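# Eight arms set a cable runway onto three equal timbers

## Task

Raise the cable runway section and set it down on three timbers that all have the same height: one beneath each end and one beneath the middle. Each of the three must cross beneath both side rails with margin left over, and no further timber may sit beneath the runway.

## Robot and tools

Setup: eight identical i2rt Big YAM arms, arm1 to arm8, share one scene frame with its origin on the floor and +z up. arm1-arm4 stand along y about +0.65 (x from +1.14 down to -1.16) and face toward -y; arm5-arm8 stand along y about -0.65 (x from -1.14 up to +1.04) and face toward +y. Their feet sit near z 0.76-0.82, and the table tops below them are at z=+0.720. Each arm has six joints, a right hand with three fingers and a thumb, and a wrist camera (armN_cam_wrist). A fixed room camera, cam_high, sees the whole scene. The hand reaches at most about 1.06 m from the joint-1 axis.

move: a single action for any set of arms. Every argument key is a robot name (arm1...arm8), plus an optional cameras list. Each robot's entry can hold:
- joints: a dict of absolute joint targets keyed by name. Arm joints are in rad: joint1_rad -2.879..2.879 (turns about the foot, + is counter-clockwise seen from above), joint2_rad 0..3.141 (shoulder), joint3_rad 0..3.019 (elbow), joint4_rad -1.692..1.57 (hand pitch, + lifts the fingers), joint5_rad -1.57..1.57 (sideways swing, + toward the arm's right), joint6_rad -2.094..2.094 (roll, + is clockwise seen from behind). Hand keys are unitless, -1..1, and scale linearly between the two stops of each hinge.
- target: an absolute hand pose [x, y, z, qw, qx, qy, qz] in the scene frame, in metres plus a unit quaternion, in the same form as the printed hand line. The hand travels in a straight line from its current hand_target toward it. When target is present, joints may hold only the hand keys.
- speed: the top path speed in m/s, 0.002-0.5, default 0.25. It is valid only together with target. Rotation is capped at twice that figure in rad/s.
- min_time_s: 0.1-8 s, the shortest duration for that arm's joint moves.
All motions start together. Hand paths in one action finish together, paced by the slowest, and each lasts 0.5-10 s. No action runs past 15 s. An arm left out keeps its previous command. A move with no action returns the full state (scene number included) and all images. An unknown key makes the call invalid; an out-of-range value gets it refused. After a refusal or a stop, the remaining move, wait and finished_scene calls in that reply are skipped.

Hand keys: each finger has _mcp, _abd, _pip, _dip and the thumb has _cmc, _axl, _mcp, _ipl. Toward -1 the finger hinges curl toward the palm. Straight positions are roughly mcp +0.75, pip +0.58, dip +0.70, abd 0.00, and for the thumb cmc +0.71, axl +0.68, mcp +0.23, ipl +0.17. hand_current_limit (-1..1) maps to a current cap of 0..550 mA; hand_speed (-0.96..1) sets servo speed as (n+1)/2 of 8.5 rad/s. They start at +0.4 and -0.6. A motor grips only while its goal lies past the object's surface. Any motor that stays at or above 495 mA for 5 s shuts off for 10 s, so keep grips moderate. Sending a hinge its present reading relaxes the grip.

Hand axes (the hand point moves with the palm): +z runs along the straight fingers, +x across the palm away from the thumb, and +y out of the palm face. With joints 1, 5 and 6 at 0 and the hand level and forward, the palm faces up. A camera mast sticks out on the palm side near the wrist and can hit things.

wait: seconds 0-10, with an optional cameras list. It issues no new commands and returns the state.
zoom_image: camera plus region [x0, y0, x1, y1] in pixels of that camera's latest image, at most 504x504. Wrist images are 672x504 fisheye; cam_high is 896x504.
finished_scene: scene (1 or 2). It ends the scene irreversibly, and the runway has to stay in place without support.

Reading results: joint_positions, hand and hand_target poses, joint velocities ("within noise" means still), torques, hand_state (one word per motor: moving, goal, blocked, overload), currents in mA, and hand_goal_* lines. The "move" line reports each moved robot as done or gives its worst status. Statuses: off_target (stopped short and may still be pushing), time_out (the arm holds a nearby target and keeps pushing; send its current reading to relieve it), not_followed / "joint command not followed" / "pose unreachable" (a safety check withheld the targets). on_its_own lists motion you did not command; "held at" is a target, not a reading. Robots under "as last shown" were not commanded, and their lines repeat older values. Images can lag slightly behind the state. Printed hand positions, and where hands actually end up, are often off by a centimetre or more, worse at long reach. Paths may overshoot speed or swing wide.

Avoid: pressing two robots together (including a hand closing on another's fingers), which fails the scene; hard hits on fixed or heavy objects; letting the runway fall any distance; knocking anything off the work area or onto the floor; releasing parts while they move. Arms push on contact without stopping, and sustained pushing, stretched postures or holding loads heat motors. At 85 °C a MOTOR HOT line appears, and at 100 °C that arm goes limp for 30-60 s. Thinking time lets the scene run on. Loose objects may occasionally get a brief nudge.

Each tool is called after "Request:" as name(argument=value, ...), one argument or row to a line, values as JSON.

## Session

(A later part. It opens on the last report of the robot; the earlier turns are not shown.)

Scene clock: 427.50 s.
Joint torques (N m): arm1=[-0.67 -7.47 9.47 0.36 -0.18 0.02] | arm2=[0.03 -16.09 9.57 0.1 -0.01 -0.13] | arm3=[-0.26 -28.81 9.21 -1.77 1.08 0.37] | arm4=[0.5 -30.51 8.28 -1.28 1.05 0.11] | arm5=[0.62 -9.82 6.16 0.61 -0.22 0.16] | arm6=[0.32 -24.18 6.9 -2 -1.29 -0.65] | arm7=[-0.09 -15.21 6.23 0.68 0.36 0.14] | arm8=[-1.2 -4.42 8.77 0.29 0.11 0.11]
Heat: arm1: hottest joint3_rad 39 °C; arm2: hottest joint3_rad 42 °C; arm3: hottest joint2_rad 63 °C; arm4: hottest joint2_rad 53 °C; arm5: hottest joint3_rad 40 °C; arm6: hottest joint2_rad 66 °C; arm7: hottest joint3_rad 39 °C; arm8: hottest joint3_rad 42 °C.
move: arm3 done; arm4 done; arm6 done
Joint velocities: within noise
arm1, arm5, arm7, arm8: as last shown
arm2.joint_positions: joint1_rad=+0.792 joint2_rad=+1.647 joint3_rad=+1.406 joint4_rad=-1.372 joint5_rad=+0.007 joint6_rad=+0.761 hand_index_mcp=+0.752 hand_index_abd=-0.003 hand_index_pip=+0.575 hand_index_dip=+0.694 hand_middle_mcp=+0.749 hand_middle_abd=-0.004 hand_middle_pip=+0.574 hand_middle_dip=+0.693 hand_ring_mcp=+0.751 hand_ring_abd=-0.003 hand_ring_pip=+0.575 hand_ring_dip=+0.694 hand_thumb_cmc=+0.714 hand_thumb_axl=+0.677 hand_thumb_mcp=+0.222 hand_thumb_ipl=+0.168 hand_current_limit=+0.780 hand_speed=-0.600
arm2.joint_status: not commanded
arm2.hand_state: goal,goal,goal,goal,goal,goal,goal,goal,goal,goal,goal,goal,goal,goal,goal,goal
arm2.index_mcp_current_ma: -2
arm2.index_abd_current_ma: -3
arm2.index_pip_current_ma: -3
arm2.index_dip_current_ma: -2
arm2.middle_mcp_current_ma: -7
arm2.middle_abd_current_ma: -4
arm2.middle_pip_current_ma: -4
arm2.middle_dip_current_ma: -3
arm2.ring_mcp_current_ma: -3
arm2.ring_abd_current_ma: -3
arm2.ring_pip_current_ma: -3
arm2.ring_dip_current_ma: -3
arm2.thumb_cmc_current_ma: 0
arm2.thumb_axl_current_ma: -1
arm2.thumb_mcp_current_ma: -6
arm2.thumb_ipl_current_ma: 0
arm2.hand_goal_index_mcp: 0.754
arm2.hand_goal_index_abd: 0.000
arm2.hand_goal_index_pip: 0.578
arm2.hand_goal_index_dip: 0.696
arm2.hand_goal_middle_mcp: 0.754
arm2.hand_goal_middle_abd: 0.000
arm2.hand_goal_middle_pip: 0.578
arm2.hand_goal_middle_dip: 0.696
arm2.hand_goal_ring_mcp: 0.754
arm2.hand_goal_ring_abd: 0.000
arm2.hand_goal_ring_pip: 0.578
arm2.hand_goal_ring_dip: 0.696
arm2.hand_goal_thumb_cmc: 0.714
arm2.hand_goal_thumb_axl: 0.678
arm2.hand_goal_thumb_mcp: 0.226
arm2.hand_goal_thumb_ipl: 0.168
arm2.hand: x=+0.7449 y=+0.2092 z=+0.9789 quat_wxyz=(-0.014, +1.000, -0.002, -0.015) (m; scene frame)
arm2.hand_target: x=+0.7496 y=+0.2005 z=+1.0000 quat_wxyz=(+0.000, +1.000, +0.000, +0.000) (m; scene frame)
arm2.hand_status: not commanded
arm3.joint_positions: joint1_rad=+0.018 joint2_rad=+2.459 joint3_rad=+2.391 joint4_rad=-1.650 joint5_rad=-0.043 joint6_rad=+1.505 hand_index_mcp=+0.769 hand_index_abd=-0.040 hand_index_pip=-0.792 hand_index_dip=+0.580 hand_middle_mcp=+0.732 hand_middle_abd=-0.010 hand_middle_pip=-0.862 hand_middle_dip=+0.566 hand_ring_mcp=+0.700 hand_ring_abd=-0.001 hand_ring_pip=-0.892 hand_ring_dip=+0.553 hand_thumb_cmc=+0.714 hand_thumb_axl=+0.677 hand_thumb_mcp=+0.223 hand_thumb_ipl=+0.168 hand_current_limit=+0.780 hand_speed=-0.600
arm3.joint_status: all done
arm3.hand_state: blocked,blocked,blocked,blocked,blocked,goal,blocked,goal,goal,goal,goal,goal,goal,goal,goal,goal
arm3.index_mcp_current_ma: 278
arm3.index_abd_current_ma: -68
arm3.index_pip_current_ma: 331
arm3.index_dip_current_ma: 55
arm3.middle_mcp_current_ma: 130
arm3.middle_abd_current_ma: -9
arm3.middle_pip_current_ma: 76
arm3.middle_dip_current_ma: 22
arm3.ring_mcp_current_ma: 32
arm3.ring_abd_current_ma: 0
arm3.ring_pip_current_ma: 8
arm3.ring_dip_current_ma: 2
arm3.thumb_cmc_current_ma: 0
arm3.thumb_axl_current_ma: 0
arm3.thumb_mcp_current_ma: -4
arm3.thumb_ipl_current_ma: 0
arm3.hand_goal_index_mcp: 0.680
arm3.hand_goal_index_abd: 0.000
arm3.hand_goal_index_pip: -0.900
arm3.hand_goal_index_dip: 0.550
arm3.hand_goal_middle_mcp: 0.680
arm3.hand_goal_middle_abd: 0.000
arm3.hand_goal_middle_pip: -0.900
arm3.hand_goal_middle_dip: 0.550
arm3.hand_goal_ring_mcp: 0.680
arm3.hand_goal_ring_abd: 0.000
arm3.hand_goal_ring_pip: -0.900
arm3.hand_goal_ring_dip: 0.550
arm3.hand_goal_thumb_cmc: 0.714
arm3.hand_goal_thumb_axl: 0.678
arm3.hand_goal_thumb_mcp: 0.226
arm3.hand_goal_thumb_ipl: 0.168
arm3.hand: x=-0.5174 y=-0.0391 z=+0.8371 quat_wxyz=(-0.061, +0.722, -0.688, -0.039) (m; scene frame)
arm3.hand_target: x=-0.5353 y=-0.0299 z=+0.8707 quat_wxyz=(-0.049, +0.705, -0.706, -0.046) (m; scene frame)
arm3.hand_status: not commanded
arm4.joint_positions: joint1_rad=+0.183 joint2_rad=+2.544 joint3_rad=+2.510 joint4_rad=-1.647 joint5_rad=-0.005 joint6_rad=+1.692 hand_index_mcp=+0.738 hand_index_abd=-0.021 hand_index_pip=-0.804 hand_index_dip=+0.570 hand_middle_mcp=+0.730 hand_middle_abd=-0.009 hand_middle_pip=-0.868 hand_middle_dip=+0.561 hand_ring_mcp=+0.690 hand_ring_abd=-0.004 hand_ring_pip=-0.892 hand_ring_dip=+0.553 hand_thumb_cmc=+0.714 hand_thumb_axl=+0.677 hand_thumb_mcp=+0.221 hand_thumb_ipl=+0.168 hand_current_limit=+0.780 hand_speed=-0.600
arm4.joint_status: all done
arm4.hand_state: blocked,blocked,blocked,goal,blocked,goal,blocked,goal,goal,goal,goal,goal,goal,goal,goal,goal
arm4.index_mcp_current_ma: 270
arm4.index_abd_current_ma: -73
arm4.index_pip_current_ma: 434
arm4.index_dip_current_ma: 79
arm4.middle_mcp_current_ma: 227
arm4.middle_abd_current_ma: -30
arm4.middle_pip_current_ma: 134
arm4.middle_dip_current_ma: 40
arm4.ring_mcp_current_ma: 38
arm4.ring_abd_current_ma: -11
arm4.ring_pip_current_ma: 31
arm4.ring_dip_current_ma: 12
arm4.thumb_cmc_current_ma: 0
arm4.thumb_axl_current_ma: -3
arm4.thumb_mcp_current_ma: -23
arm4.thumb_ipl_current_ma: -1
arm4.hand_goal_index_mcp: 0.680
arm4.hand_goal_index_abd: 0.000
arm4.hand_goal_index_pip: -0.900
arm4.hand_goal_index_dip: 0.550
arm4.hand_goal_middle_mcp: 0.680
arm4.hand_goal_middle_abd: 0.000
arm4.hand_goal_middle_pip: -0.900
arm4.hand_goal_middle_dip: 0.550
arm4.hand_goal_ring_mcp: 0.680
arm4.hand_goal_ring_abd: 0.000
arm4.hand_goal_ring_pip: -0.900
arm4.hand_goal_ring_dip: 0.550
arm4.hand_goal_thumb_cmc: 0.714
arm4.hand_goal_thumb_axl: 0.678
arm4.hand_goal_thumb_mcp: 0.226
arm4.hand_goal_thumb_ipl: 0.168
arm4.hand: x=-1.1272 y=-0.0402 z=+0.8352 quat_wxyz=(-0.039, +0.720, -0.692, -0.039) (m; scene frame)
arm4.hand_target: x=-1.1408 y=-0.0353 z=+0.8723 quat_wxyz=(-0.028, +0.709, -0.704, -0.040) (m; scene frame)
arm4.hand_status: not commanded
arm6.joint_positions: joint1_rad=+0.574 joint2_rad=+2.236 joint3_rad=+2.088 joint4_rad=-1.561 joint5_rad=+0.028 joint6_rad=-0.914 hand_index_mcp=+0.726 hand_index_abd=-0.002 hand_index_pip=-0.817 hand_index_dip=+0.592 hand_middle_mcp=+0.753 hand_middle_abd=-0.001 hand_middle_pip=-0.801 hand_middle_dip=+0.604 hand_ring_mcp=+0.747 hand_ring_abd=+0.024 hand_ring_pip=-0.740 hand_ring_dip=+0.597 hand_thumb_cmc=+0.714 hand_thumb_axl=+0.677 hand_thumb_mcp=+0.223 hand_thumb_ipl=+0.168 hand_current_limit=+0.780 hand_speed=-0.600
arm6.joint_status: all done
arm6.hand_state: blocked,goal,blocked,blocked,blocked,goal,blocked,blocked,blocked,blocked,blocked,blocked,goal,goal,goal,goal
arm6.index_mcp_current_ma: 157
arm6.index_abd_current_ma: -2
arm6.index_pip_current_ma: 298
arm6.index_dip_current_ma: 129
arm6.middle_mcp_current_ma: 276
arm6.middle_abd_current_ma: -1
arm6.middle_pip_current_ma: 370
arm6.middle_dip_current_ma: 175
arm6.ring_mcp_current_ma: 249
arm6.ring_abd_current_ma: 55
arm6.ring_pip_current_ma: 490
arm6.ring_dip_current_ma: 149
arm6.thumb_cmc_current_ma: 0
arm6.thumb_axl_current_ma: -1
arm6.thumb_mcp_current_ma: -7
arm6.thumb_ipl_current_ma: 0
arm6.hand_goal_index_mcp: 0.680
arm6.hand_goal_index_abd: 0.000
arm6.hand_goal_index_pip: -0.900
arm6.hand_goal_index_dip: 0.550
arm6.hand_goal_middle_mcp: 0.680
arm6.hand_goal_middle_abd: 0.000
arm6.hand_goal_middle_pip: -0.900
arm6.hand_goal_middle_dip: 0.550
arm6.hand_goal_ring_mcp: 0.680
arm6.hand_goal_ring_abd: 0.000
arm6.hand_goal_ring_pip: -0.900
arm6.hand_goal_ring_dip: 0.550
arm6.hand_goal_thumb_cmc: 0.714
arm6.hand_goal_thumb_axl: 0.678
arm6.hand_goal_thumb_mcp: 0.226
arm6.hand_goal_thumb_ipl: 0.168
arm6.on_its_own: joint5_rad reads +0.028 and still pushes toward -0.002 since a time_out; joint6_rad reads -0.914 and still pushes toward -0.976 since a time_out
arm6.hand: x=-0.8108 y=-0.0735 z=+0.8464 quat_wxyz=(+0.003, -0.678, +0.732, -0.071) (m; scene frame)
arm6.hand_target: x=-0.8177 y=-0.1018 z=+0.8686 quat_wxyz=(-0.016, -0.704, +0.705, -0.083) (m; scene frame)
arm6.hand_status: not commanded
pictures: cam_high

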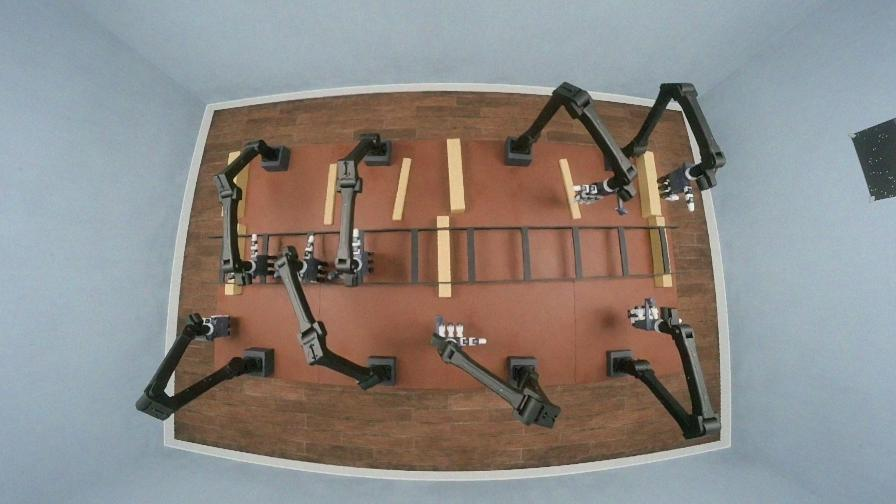

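Request:
move(
  arm3={"target":[-0.517,-0.045,0.812,0,0.7071,-0.7071,0],"speed":0.05},
  arm4={"target":[-1.127,-0.045,0.812,0,0.7071,-0.7071,0],"speed":0.05},
  arm6={"target":[-0.815,-0.068,0.812,0,0.7071,-0.7071,0],"speed":0.05},
  cameras=["cam_high"],
)

Scene clock: 433.17 s.
Joint torques (N m): arm1=[-0.67 -7.47 9.51 0.38 -0.19 0.02] | arm2=[0.03 -16.09 9.54 0.09 -0.01 -0.14] | arm3=[0.79 -27.75 8.35 0.31 0.16 0.13] | arm4=[1.44 -29.39 7.54 0.65 0.36 0.05] | arm5=[0.38 -9.64 6.2 0.64 -0.23 0.19] | arm6=[-2.02 -22.12 6.75 0.85 -0.2 -0.16] | arm7=[-0.03 -15.27 6.23 0.69 0.36 0.14] | arm8=[-1.32 -4.48 8.77 0.29 0.11 0.12]
Heat: arm1: hottest joint3_rad 39 °C; arm2: hottest joint3_rad 42 °C; arm3: hottest joint2_rad 60 °C; arm4: hottest joint2_rad 52 °C; arm5: hottest joint3_rad 39 °C; arm6: hottest joint2_rad 64 °C; arm7: hottest joint3_rad 39 °C; arm8: hottest joint3_rad 42 °C.
move: arm3 off_target; arm4 off_target; arm6 off_target
Joint velocities: within noise
arm1, arm2, arm5, arm7: as last shown
arm3.joint_positions: joint1_rad=+0.024 joint2_rad=+2.399 joint3_rad=+2.164 joint4_rad=-1.377 joint5_rad=-0.021 joint6_rad=+1.553 hand_index_mcp=+0.687 hand_index_abd=-0.004 hand_index_pip=-0.892 hand_index_dip=+0.554 hand_middle_mcp=+0.686 hand_middle_abd=-0.002 hand_middle_pip=-0.893 hand_middle_dip=+0.554 hand_ring_mcp=+0.684 hand_ring_abd=-0.001 hand_ring_pip=-0.892 hand_ring_dip=+0.553 hand_thumb_cmc=+0.714 hand_thumb_axl=+0.677 hand_thumb_mcp=+0.223 hand_thumb_ipl=+0.168 hand_current_limit=+0.780 hand_speed=-0.600
arm3.joint_status: not commanded
arm3.hand_state: goal,goal,goal,goal,goal,goal,goal,goal,goal,goal,goal,goal,goal,goal,goal,goal
arm3.index_mcp_current_ma: 7
arm3.index_abd_current_ma: -2
arm3.index_pip_current_ma: 8
arm3.index_dip_current_ma: 3
arm3.middle_mcp_current_ma: 6
arm3.middle_abd_current_ma: -1
arm3.middle_pip_current_ma: 7
arm3.middle_dip_current_ma: 3
arm3.ring_mcp_current_ma: 3
arm3.ring_abd_current_ma: 0
arm3.ring_pip_current_ma: 8
arm3.ring_dip_current_ma: 2
arm3.thumb_cmc_current_ma: 0
arm3.thumb_axl_current_ma: 0
arm3.thumb_mcp_current_ma: -4
arm3.thumb_ipl_current_ma: 0
arm3.hand_goal_index_mcp: 0.680
arm3.hand_goal_index_abd: 0.000
arm3.hand_goal_index_pip: -0.900
arm3.hand_goal_index_dip: 0.550
arm3.hand_goal_middle_mcp: 0.680
arm3.hand_goal_middle_abd: 0.000
arm3.hand_goal_middle_pip: -0.900
arm3.hand_goal_middle_dip: 0.550
arm3.hand_goal_ring_mcp: 0.680
arm3.hand_goal_ring_abd: 0.000
arm3.hand_goal_ring_pip: -0.900
arm3.hand_goal_ring_dip: 0.550
arm3.hand_goal_thumb_cmc: 0.714
arm3.hand_goal_thumb_axl: 0.678
arm3.hand_goal_thumb_mcp: 0.226
arm3.hand_goal_thumb_ipl: 0.168
arm3.hand: x=-0.5176 y=-0.0406 z=+0.7915 quat_wxyz=(-0.015, +0.710, -0.703, -0.012) (m; scene frame)
arm3.hand_target: x=-0.5171 y=-0.0449 z=+0.8120 quat_wxyz=(+0.000, +0.707, -0.707, +0.000) (m; scene frame)
arm3.hand_status: off_target (0.021 m and 2.2 deg from the pose sent, 0.026 m and 8.8 deg at the start)
arm4.joint_positions: joint1_rad=+0.185 joint2_rad=+2.497 joint3_rad=+2.300 joint4_rad=-1.422 joint5_rad=+0.008 joint6_rad=+1.718 hand_index_mcp=+0.686 hand_index_abd=-0.003 hand_index_pip=-0.892 hand_index_dip=+0.553 hand_middle_mcp=+0.686 hand_middle_abd=-0.003 hand_middle_pip=-0.893 hand_middle_dip=+0.553 hand_ring_mcp=+0.685 hand_ring_abd=-0.004 hand_ring_pip=-0.892 hand_ring_dip=+0.553 hand_thumb_cmc=+0.714 hand_thumb_axl=+0.677 hand_thumb_mcp=+0.221 hand_thumb_ipl=+0.168 hand_current_limit=+0.780 hand_speed=-0.600
arm4.joint_status: not commanded
arm4.hand_state: goal,goal,goal,goal,goal,goal,goal,goal,goal,goal,goal,goal,goal,goal,goal,goal
arm4.index_mcp_current_ma: 21
arm4.index_abd_current_ma: -8
arm4.index_pip_current_ma: 31
arm4.index_dip_current_ma: 11
arm4.middle_mcp_current_ma: 22
arm4.middle_abd_current_ma: -9
arm4.middle_pip_current_ma: 24
arm4.middle_dip_current_ma: 11
arm4.ring_mcp_current_ma: 20
arm4.ring_abd_current_ma: -11
arm4.ring_pip_current_ma: 31
arm4.ring_dip_current_ma: 12
arm4.thumb_cmc_current_ma: 0
arm4.thumb_axl_current_ma: -3
arm4.thumb_mcp_current_ma: -23
arm4.thumb_ipl_current_ma: -1
arm4.hand_goal_index_mcp: 0.680
arm4.hand_goal_index_abd: 0.000
arm4.hand_goal_index_pip: -0.900
arm4.hand_goal_index_dip: 0.550
arm4.hand_goal_middle_mcp: 0.680
arm4.hand_goal_middle_abd: 0.000
arm4.hand_goal_middle_pip: -0.900
arm4.hand_goal_middle_dip: 0.550
arm4.hand_goal_ring_mcp: 0.680
arm4.hand_goal_ring_abd: 0.000
arm4.hand_goal_ring_pip: -0.900
arm4.hand_goal_ring_dip: 0.550
arm4.hand_goal_thumb_cmc: 0.714
arm4.hand_goal_thumb_axl: 0.678
arm4.hand_goal_thumb_mcp: 0.226
arm4.hand_goal_thumb_ipl: 0.168
arm4.hand: x=-1.1269 y=-0.0385 z=+0.7875 quat_wxyz=(-0.015, +0.712, -0.702, -0.018) (m; scene frame)
arm4.hand_target: x=-1.1271 y=-0.0447 z=+0.8119 quat_wxyz=(+0.000, +0.707, -0.707, +0.000) (m; scene frame)
arm4.hand_status: off_target (0.025 m and 2.8 deg from the pose sent, 0.024 m and 6.7 deg at the start)
arm6.joint_positions: joint1_rad=+0.573 joint2_rad=+2.205 joint3_rad=+1.905 joint4_rad=-1.283 joint5_rad=+0.001 joint6_rad=-0.995 hand_index_mcp=+0.685 hand_index_abd=-0.002 hand_index_pip=-0.892 hand_index_dip=+0.554 hand_middle_mcp=+0.687 hand_middle_abd=-0.001 hand_middle_pip=-0.893 hand_middle_dip=+0.553 hand_ring_mcp=+0.685 hand_ring_abd=+0.003 hand_ring_pip=-0.891 hand_ring_dip=+0.553 hand_thumb_cmc=+0.714 hand_thumb_axl=+0.677 hand_thumb_mcp=+0.223 hand_thumb_ipl=+0.168 hand_current_limit=+0.780 hand_speed=-0.600
arm6.joint_status: not commanded
arm6.hand_state: goal,goal,goal,goal,goal,goal,goal,goal,goal,goal,goal,goal,goal,goal,goal,goal
arm6.index_mcp_current_ma: 10
arm6.index_abd_current_ma: -2
arm6.index_pip_current_ma: 17
arm6.index_dip_current_ma: 6
arm6.middle_mcp_current_ma: 14
arm6.middle_abd_current_ma: -1
arm6.middle_pip_current_ma: 14
arm6.middle_dip_current_ma: 5
arm6.ring_mcp_current_ma: 11
arm6.ring_abd_current_ma: 4
arm6.ring_pip_current_ma: 19
arm6.ring_dip_current_ma: 6
arm6.thumb_cmc_current_ma: 0
arm6.thumb_axl_current_ma: -1
arm6.thumb_mcp_current_ma: -7
arm6.thumb_ipl_current_ma: 0
arm6.hand_goal_index_mcp: 0.680
arm6.hand_goal_index_abd: 0.000
arm6.hand_goal_index_pip: -0.900
arm6.hand_goal_index_dip: 0.550
arm6.hand_goal_middle_mcp: 0.680
arm6.hand_goal_middle_abd: 0.000
arm6.hand_goal_middle_pip: -0.900
arm6.hand_goal_middle_dip: 0.550
arm6.hand_goal_ring_mcp: 0.680
arm6.hand_goal_ring_abd: 0.000
arm6.hand_goal_ring_pip: -0.900
arm6.hand_goal_ring_dip: 0.550
arm6.hand_goal_thumb_cmc: 0.714
arm6.hand_goal_thumb_axl: 0.678
arm6.hand_goal_thumb_mcp: 0.226
arm6.hand_goal_thumb_ipl: 0.168
arm6.hand: x=-0.8226 y=-0.0732 z=+0.8064 quat_wxyz=(+0.000, -0.708, +0.707, -0.007) (m; scene frame)
arm6.hand_target: x=-0.8150 y=-0.0679 z=+0.8119 quat_wxyz=(+0.000, -0.707, +0.707, +0.000) (m; scene frame)
arm6.hand_status: off_target (0.011 m and 0.8 deg from the pose sent, 0.035 m and 9.3 deg at the start)
arm8.joint_positions: joint1_rad=-0.012 joint2_rad=+1.071 joint3_rad=+0.786 joint4_rad=-1.270 joint5_rad=+0.004 joint6_rad=-0.027 hand_index_mcp=-0.380 hand_index_abd=+0.001 hand_index_pip=-0.618 hand_index_dip=-0.512 hand_middle_mcp=-0.388 hand_middle_abd=+0.001 hand_middle_pip=-0.608 hand_middle_dip=-0.522 hand_ring_mcp=-0.392 hand_ring_abd=-0.001 hand_ring_pip=-0.599 hand_ring_dip=-0.532 hand_thumb_cmc=+0.713 hand_thumb_axl=+0.677 hand_thumb_mcp=+0.222 hand_thumb_ipl=+0.168 hand_current_limit=+0.400 hand_speed=-0.600
arm8.joint_status: not commanded
arm8.hand_state: blocked,goal,blocked,goal,blocked,goal,blocked,goal,blocked,goal,blocked,goal,goal,goal,goal,goal
arm8.index_mcp_current_ma: 138
arm8.index_abd_current_ma: 1
arm8.index_pip_current_ma: 96
arm8.index_dip_current_ma: 49
arm8.middle_mcp_current_ma: 104
arm8.middle_abd_current_ma: 1
arm8.middle_pip_current_ma: 134
arm8.middle_dip_current_ma: 17
arm8.ring_mcp_current_ma: 89
arm8.ring_abd_current_ma: -2
arm8.ring_pip_current_ma: 167
arm8.ring_dip_current_ma: -3
arm8.thumb_cmc_current_ma: -2
arm8.thumb_axl_current_ma: -1
arm8.thumb_mcp_current_ma: -10
arm8.thumb_ipl_current_ma: 0
arm8.hand_goal_index_mcp: -0.420
arm8.hand_goal_index_abd: 0.000
arm8.hand_goal_index_pip: -0.650
arm8.hand_goal_index_dip: -0.530
arm8.hand_goal_middle_mcp: -0.420
arm8.hand_goal_middle_abd: 0.000
arm8.hand_goal_middle_pip: -0.650
arm8.hand_goal_middle_dip: -0.530
arm8.hand_goal_ring_mcp: -0.420
arm8.hand_goal_ring_abd: 0.000
arm8.hand_goal_ring_pip: -0.650
arm8.hand_goal_ring_dip: -0.530
arm8.hand_goal_thumb_cmc: 0.714
arm8.hand_goal_thumb_axl: 0.678
arm8.hand_goal_thumb_mcp: 0.226
arm8.hand_goal_thumb_ipl: 0.168
arm8.hand: x=+1.0694 y=-0.2953 z=+0.9028 quat_wxyz=(-0.001, -0.004, +1.000, +0.006) (m; scene frame)
arm8.hand_target: x=+1.0700 y=-0.2999 z=+0.9000 quat_wxyz=(+0.000, +0.000, +1.000, +0.000) (m; scene frame)
arm8.hand_status: not commanded
pictures: cam_high

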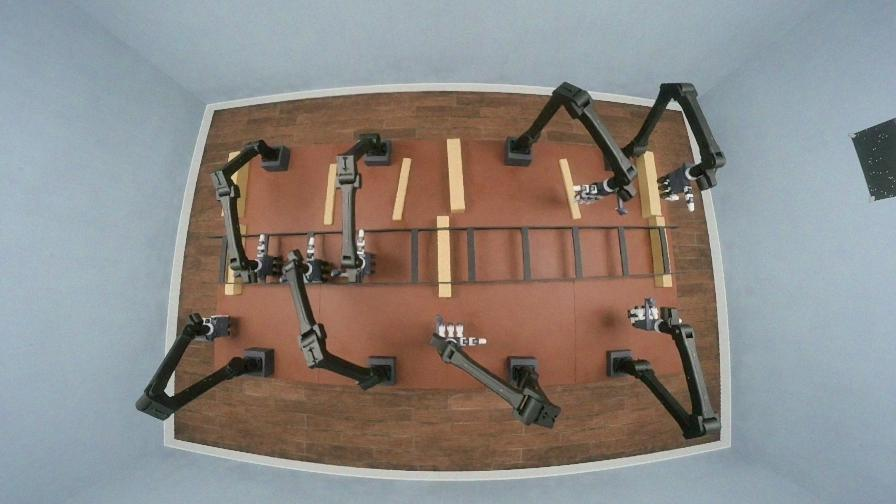

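Request:
move(
  arm3={"joints":{"hand_index_mcp":0.754,"hand_middle_mcp":0.754,"hand_ring_mcp":0.754,"hand_index_pip":-0.68,"hand_middle_pip":-0.68,"hand_ring_pip":-0.68,"hand_index_dip":0.7,"hand_middle_dip":0.7,"hand_ring_dip":0.7}},
  arm4={"joints":{"hand_index_mcp":0.754,"hand_middle_mcp":0.754,"hand_ring_mcp":0.754,"hand_index_pip":-0.68,"hand_middle_pip":-0.68,"hand_ring_pip":-0.68,"hand_index_dip":0.7,"hand_middle_dip":0.7,"hand_ring_dip":0.7}},
  arm6={"joints":{"hand_index_mcp":0.754,"hand_middle_mcp":0.754,"hand_ring_mcp":0.754,"hand_index_pip":-0.68,"hand_middle_pip":-0.68,"hand_ring_pip":-0.68,"hand_index_dip":0.7,"hand_middle_dip":0.7,"hand_ring_dip":0.7}},
  cameras=["arm3_cam_wrist","arm4_cam_wrist","arm6_cam_wrist"],
)

Request:
move(
  arm3={"target":[-0.41,-0.045,0.825,0,0.7071,-0.7071,0],"speed":0.06},
  arm4={"target":[-1.02,-0.045,0.828,0,0.7071,-0.7071,0],"speed":0.06},
  arm6={"target":[-0.71,-0.07,0.818,0,0.7071,-0.7071,0],"speed":0.06},
  cameras=["cam_high","arm3_cam_wrist","arm4_cam_wrist","arm6_cam_wrist"],
)

Scene clock: 435.90 s.
Joint torques (N m): arm1=[-0.67 -7.36 9.5 0.36 -0.19 0.02] | arm2=[0.09 -16.09 9.54 0.08 -0.02 -0.14] | arm3=[1.49 -28.16 8.59 0.46 0.17 0.12] | arm4=[1.38 -28.92 7.56 0.65 0.26 0.03] | arm5=[0.5 -9.88 6.2 0.65 -0.22 0.18] | arm6=[-2.02 -22.07 6.75 0.8 -0.13 -0.16] | arm7=[-0.03 -15.21 6.23 0.65 0.36 0.14] | arm8=[-1.2 -4.54 8.77 0.31 0.11 0.11]
Heat: arm1: hottest joint3_rad 39 °C; arm2: hottest joint3_rad 42 °C; arm3: hottest joint2_rad 60 °C; arm4: hottest joint2_rad 51 °C; arm5: hottest joint3_rad 39 °C; arm6: hottest joint2_rad 62 °C; arm7: hottest joint3_rad 39 °C; arm8: hottest joint3_rad 42 °C.
move: arm3 done; arm4 done; arm6 done
Joint velocities: within noise
arm1, arm2, arm5, arm7, arm8: as last shown
arm3.joint_positions: joint1_rad=+0.024 joint2_rad=+2.396 joint3_rad=+2.164 joint4_rad=-1.377 joint5_rad=-0.020 joint6_rad=+1.555 hand_index_mcp=+0.753 hand_index_abd=-0.004 hand_index_pip=-0.680 hand_index_dip=+0.697 hand_middle_mcp=+0.753 hand_middle_abd=-0.002 hand_middle_pip=-0.680 hand_middle_dip=+0.697 hand_ring_mcp=+0.748 hand_ring_abd=-0.001 hand_ring_pip=-0.688 hand_ring_dip=+0.698 hand_thumb_cmc=+0.714 hand_thumb_axl=+0.677 hand_thumb_mcp=+0.223 hand_thumb_ipl=+0.168 hand_current_limit=+0.780 hand_speed=-0.600
arm3.joint_status: all done
arm3.hand_state: goal,goal,goal,goal,goal,goal,goal,goal,goal,goal,goal,goal,goal,goal,goal,goal
arm3.index_mcp_current_ma: 0
arm3.index_abd_current_ma: -2
arm3.index_pip_current_ma: 0
arm3.index_dip_current_ma: -2
arm3.middle_mcp_current_ma: 0
arm3.middle_abd_current_ma: -1
arm3.middle_pip_current_ma: 0
arm3.middle_dip_current_ma: -2
arm3.ring_mcp_current_ma: -7
arm3.ring_abd_current_ma: 0
arm3.ring_pip_current_ma: -8
arm3.ring_dip_current_ma: -1
arm3.thumb_cmc_current_ma: 0
arm3.thumb_axl_current_ma: 0
arm3.thumb_mcp_current_ma: -4
arm3.thumb_ipl_current_ma: 0
arm3.hand_goal_index_mcp: 0.754
arm3.hand_goal_index_abd: 0.000
arm3.hand_goal_index_pip: -0.680
arm3.hand_goal_index_dip: 0.700
arm3.hand_goal_middle_mcp: 0.754
arm3.hand_goal_middle_abd: 0.000
arm3.hand_goal_middle_pip: -0.680
arm3.hand_goal_middle_dip: 0.700
arm3.hand_goal_ring_mcp: 0.754
arm3.hand_goal_ring_abd: 0.000
arm3.hand_goal_ring_pip: -0.680
arm3.hand_goal_ring_dip: 0.700
arm3.hand_goal_thumb_cmc: 0.714
arm3.hand_goal_thumb_axl: 0.678
arm3.hand_goal_thumb_mcp: 0.226
arm3.hand_goal_thumb_ipl: 0.168
arm3.hand: x=-0.5174 y=-0.0410 z=+0.7938 quat_wxyz=(-0.013, +0.710, -0.704, -0.011) (m; scene frame)
arm3.hand_target: x=-0.5169 y=-0.0449 z=+0.8118 quat_wxyz=(+0.000, +0.707, -0.707, +0.000) (m; scene frame)
arm3.hand_status: not commanded
arm4.joint_positions: joint1_rad=+0.185 joint2_rad=+2.491 joint3_rad=+2.300 joint4_rad=-1.421 joint5_rad=+0.010 joint6_rad=+1.720 hand_index_mcp=+0.753 hand_index_abd=-0.003 hand_index_pip=-0.680 hand_index_dip=+0.698 hand_middle_mcp=+0.753 hand_middle_abd=-0.003 hand_middle_pip=-0.680 hand_middle_dip=+0.698 hand_ring_mcp=+0.751 hand_ring_abd=-0.004 hand_ring_pip=-0.683 hand_ring_dip=+0.698 hand_thumb_cmc=+0.714 hand_thumb_axl=+0.677 hand_thumb_mcp=+0.221 hand_thumb_ipl=+0.168 hand_current_limit=+0.780 hand_speed=-0.600
arm4.joint_status: all done
arm4.hand_state: goal,goal,goal,goal,goal,goal,goal,goal,goal,goal,goal,goal,goal,goal,goal,goal
arm4.index_mcp_current_ma: -2
arm4.index_abd_current_ma: -8
arm4.index_pip_current_ma: -1
arm4.index_dip_current_ma: -7
arm4.middle_mcp_current_ma: -2
arm4.middle_abd_current_ma: -9
arm4.middle_pip_current_ma: 0
arm4.middle_dip_current_ma: -7
arm4.ring_mcp_current_ma: -12
arm4.ring_abd_current_ma: -11
arm4.ring_pip_current_ma: -11
arm4.ring_dip_current_ma: -8
arm4.thumb_cmc_current_ma: 0
arm4.thumb_axl_current_ma: -3
arm4.thumb_mcp_current_ma: -23
arm4.thumb_ipl_current_ma: -1
arm4.hand_goal_index_mcp: 0.754
arm4.hand_goal_index_abd: 0.000
arm4.hand_goal_index_pip: -0.680
arm4.hand_goal_index_dip: 0.700
arm4.hand_goal_middle_mcp: 0.754
arm4.hand_goal_middle_abd: 0.000
arm4.hand_goal_middle_pip: -0.680
arm4.hand_goal_middle_dip: 0.700
arm4.hand_goal_ring_mcp: 0.754
arm4.hand_goal_ring_abd: 0.000
arm4.hand_goal_ring_pip: -0.680
arm4.hand_goal_ring_dip: 0.700
arm4.hand_goal_thumb_cmc: 0.714
arm4.hand_goal_thumb_axl: 0.678
arm4.hand_goal_thumb_mcp: 0.226
arm4.hand_goal_thumb_ipl: 0.168
arm4.hand: x=-1.1270 y=-0.0396 z=+0.7920 quat_wxyz=(-0.012, +0.711, -0.703, -0.015) (m; scene frame)
arm4.hand_target: x=-1.1271 y=-0.0447 z=+0.8118 quat_wxyz=(+0.000, +0.707, -0.707, +0.000) (m; scene frame)
arm4.hand_status: not commanded
arm6.joint_positions: joint1_rad=+0.573 joint2_rad=+2.205 joint3_rad=+1.905 joint4_rad=-1.282 joint5_rad=+0.000 joint6_rad=-0.995 hand_index_mcp=+0.753 hand_index_abd=-0.002 hand_index_pip=-0.680 hand_index_dip=+0.698 hand_middle_mcp=+0.753 hand_middle_abd=-0.001 hand_middle_pip=-0.680 hand_middle_dip=+0.698 hand_ring_mcp=+0.753 hand_ring_abd=+0.003 hand_ring_pip=-0.680 hand_ring_dip=+0.698 hand_thumb_cmc=+0.714 hand_thumb_axl=+0.677 hand_thumb_mcp=+0.223 hand_thumb_ipl=+0.168 hand_current_limit=+0.780 hand_speed=-0.600
arm6.joint_status: all done
arm6.hand_state: goal,goal,goal,goal,goal,goal,goal,goal,goal,goal,goal,goal,goal,goal,goal,goal
arm6.index_mcp_current_ma: -1
arm6.index_abd_current_ma: -2
arm6.index_pip_current_ma: 0
arm6.index_dip_current_ma: -4
arm6.middle_mcp_current_ma: -1
arm6.middle_abd_current_ma: -1
arm6.middle_pip_current_ma: 0
arm6.middle_dip_current_ma: -3
arm6.ring_mcp_current_ma: -1
arm6.ring_abd_current_ma: 4
arm6.ring_pip_current_ma: 0
arm6.ring_dip_current_ma: -4
arm6.thumb_cmc_current_ma: 0
arm6.thumb_axl_current_ma: -1
arm6.thumb_mcp_current_ma: -7
arm6.thumb_ipl_current_ma: 0
arm6.hand_goal_index_mcp: 0.754
arm6.hand_goal_index_abd: 0.000
arm6.hand_goal_index_pip: -0.680
arm6.hand_goal_index_dip: 0.700
arm6.hand_goal_middle_mcp: 0.754
arm6.hand_goal_middle_abd: 0.000
arm6.hand_goal_middle_pip: -0.680
arm6.hand_goal_middle_dip: 0.700
arm6.hand_goal_ring_mcp: 0.754
arm6.hand_goal_ring_abd: 0.000
arm6.hand_goal_ring_pip: -0.680
arm6.hand_goal_ring_dip: 0.700
arm6.hand_goal_thumb_cmc: 0.714
arm6.hand_goal_thumb_axl: 0.678
arm6.hand_goal_thumb_mcp: 0.226
arm6.hand_goal_thumb_ipl: 0.168
arm6.hand: x=-0.8229 y=-0.0732 z=+0.8065 quat_wxyz=(+0.000, -0.708, +0.706, -0.006) (m; scene frame)
arm6.hand_target: x=-0.8150 y=-0.0679 z=+0.8119 quat_wxyz=(+0.000, -0.707, +0.707, +0.000) (m; scene frame)
arm6.hand_status: not commanded
pictures: arm3_cam_wrist, arm4_cam_wrist, arm6_cam_wrist

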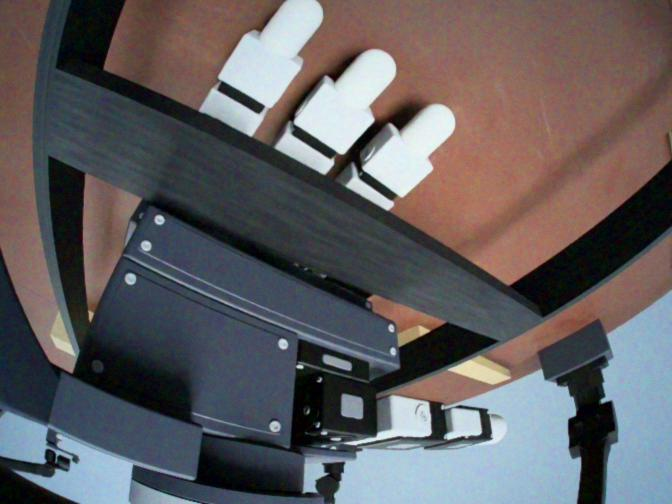

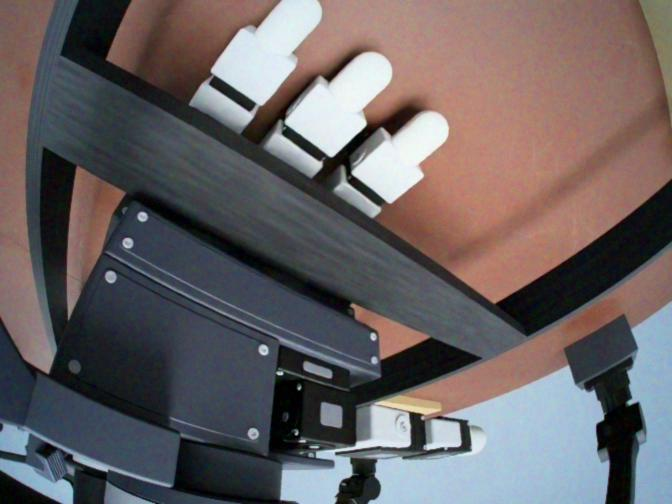

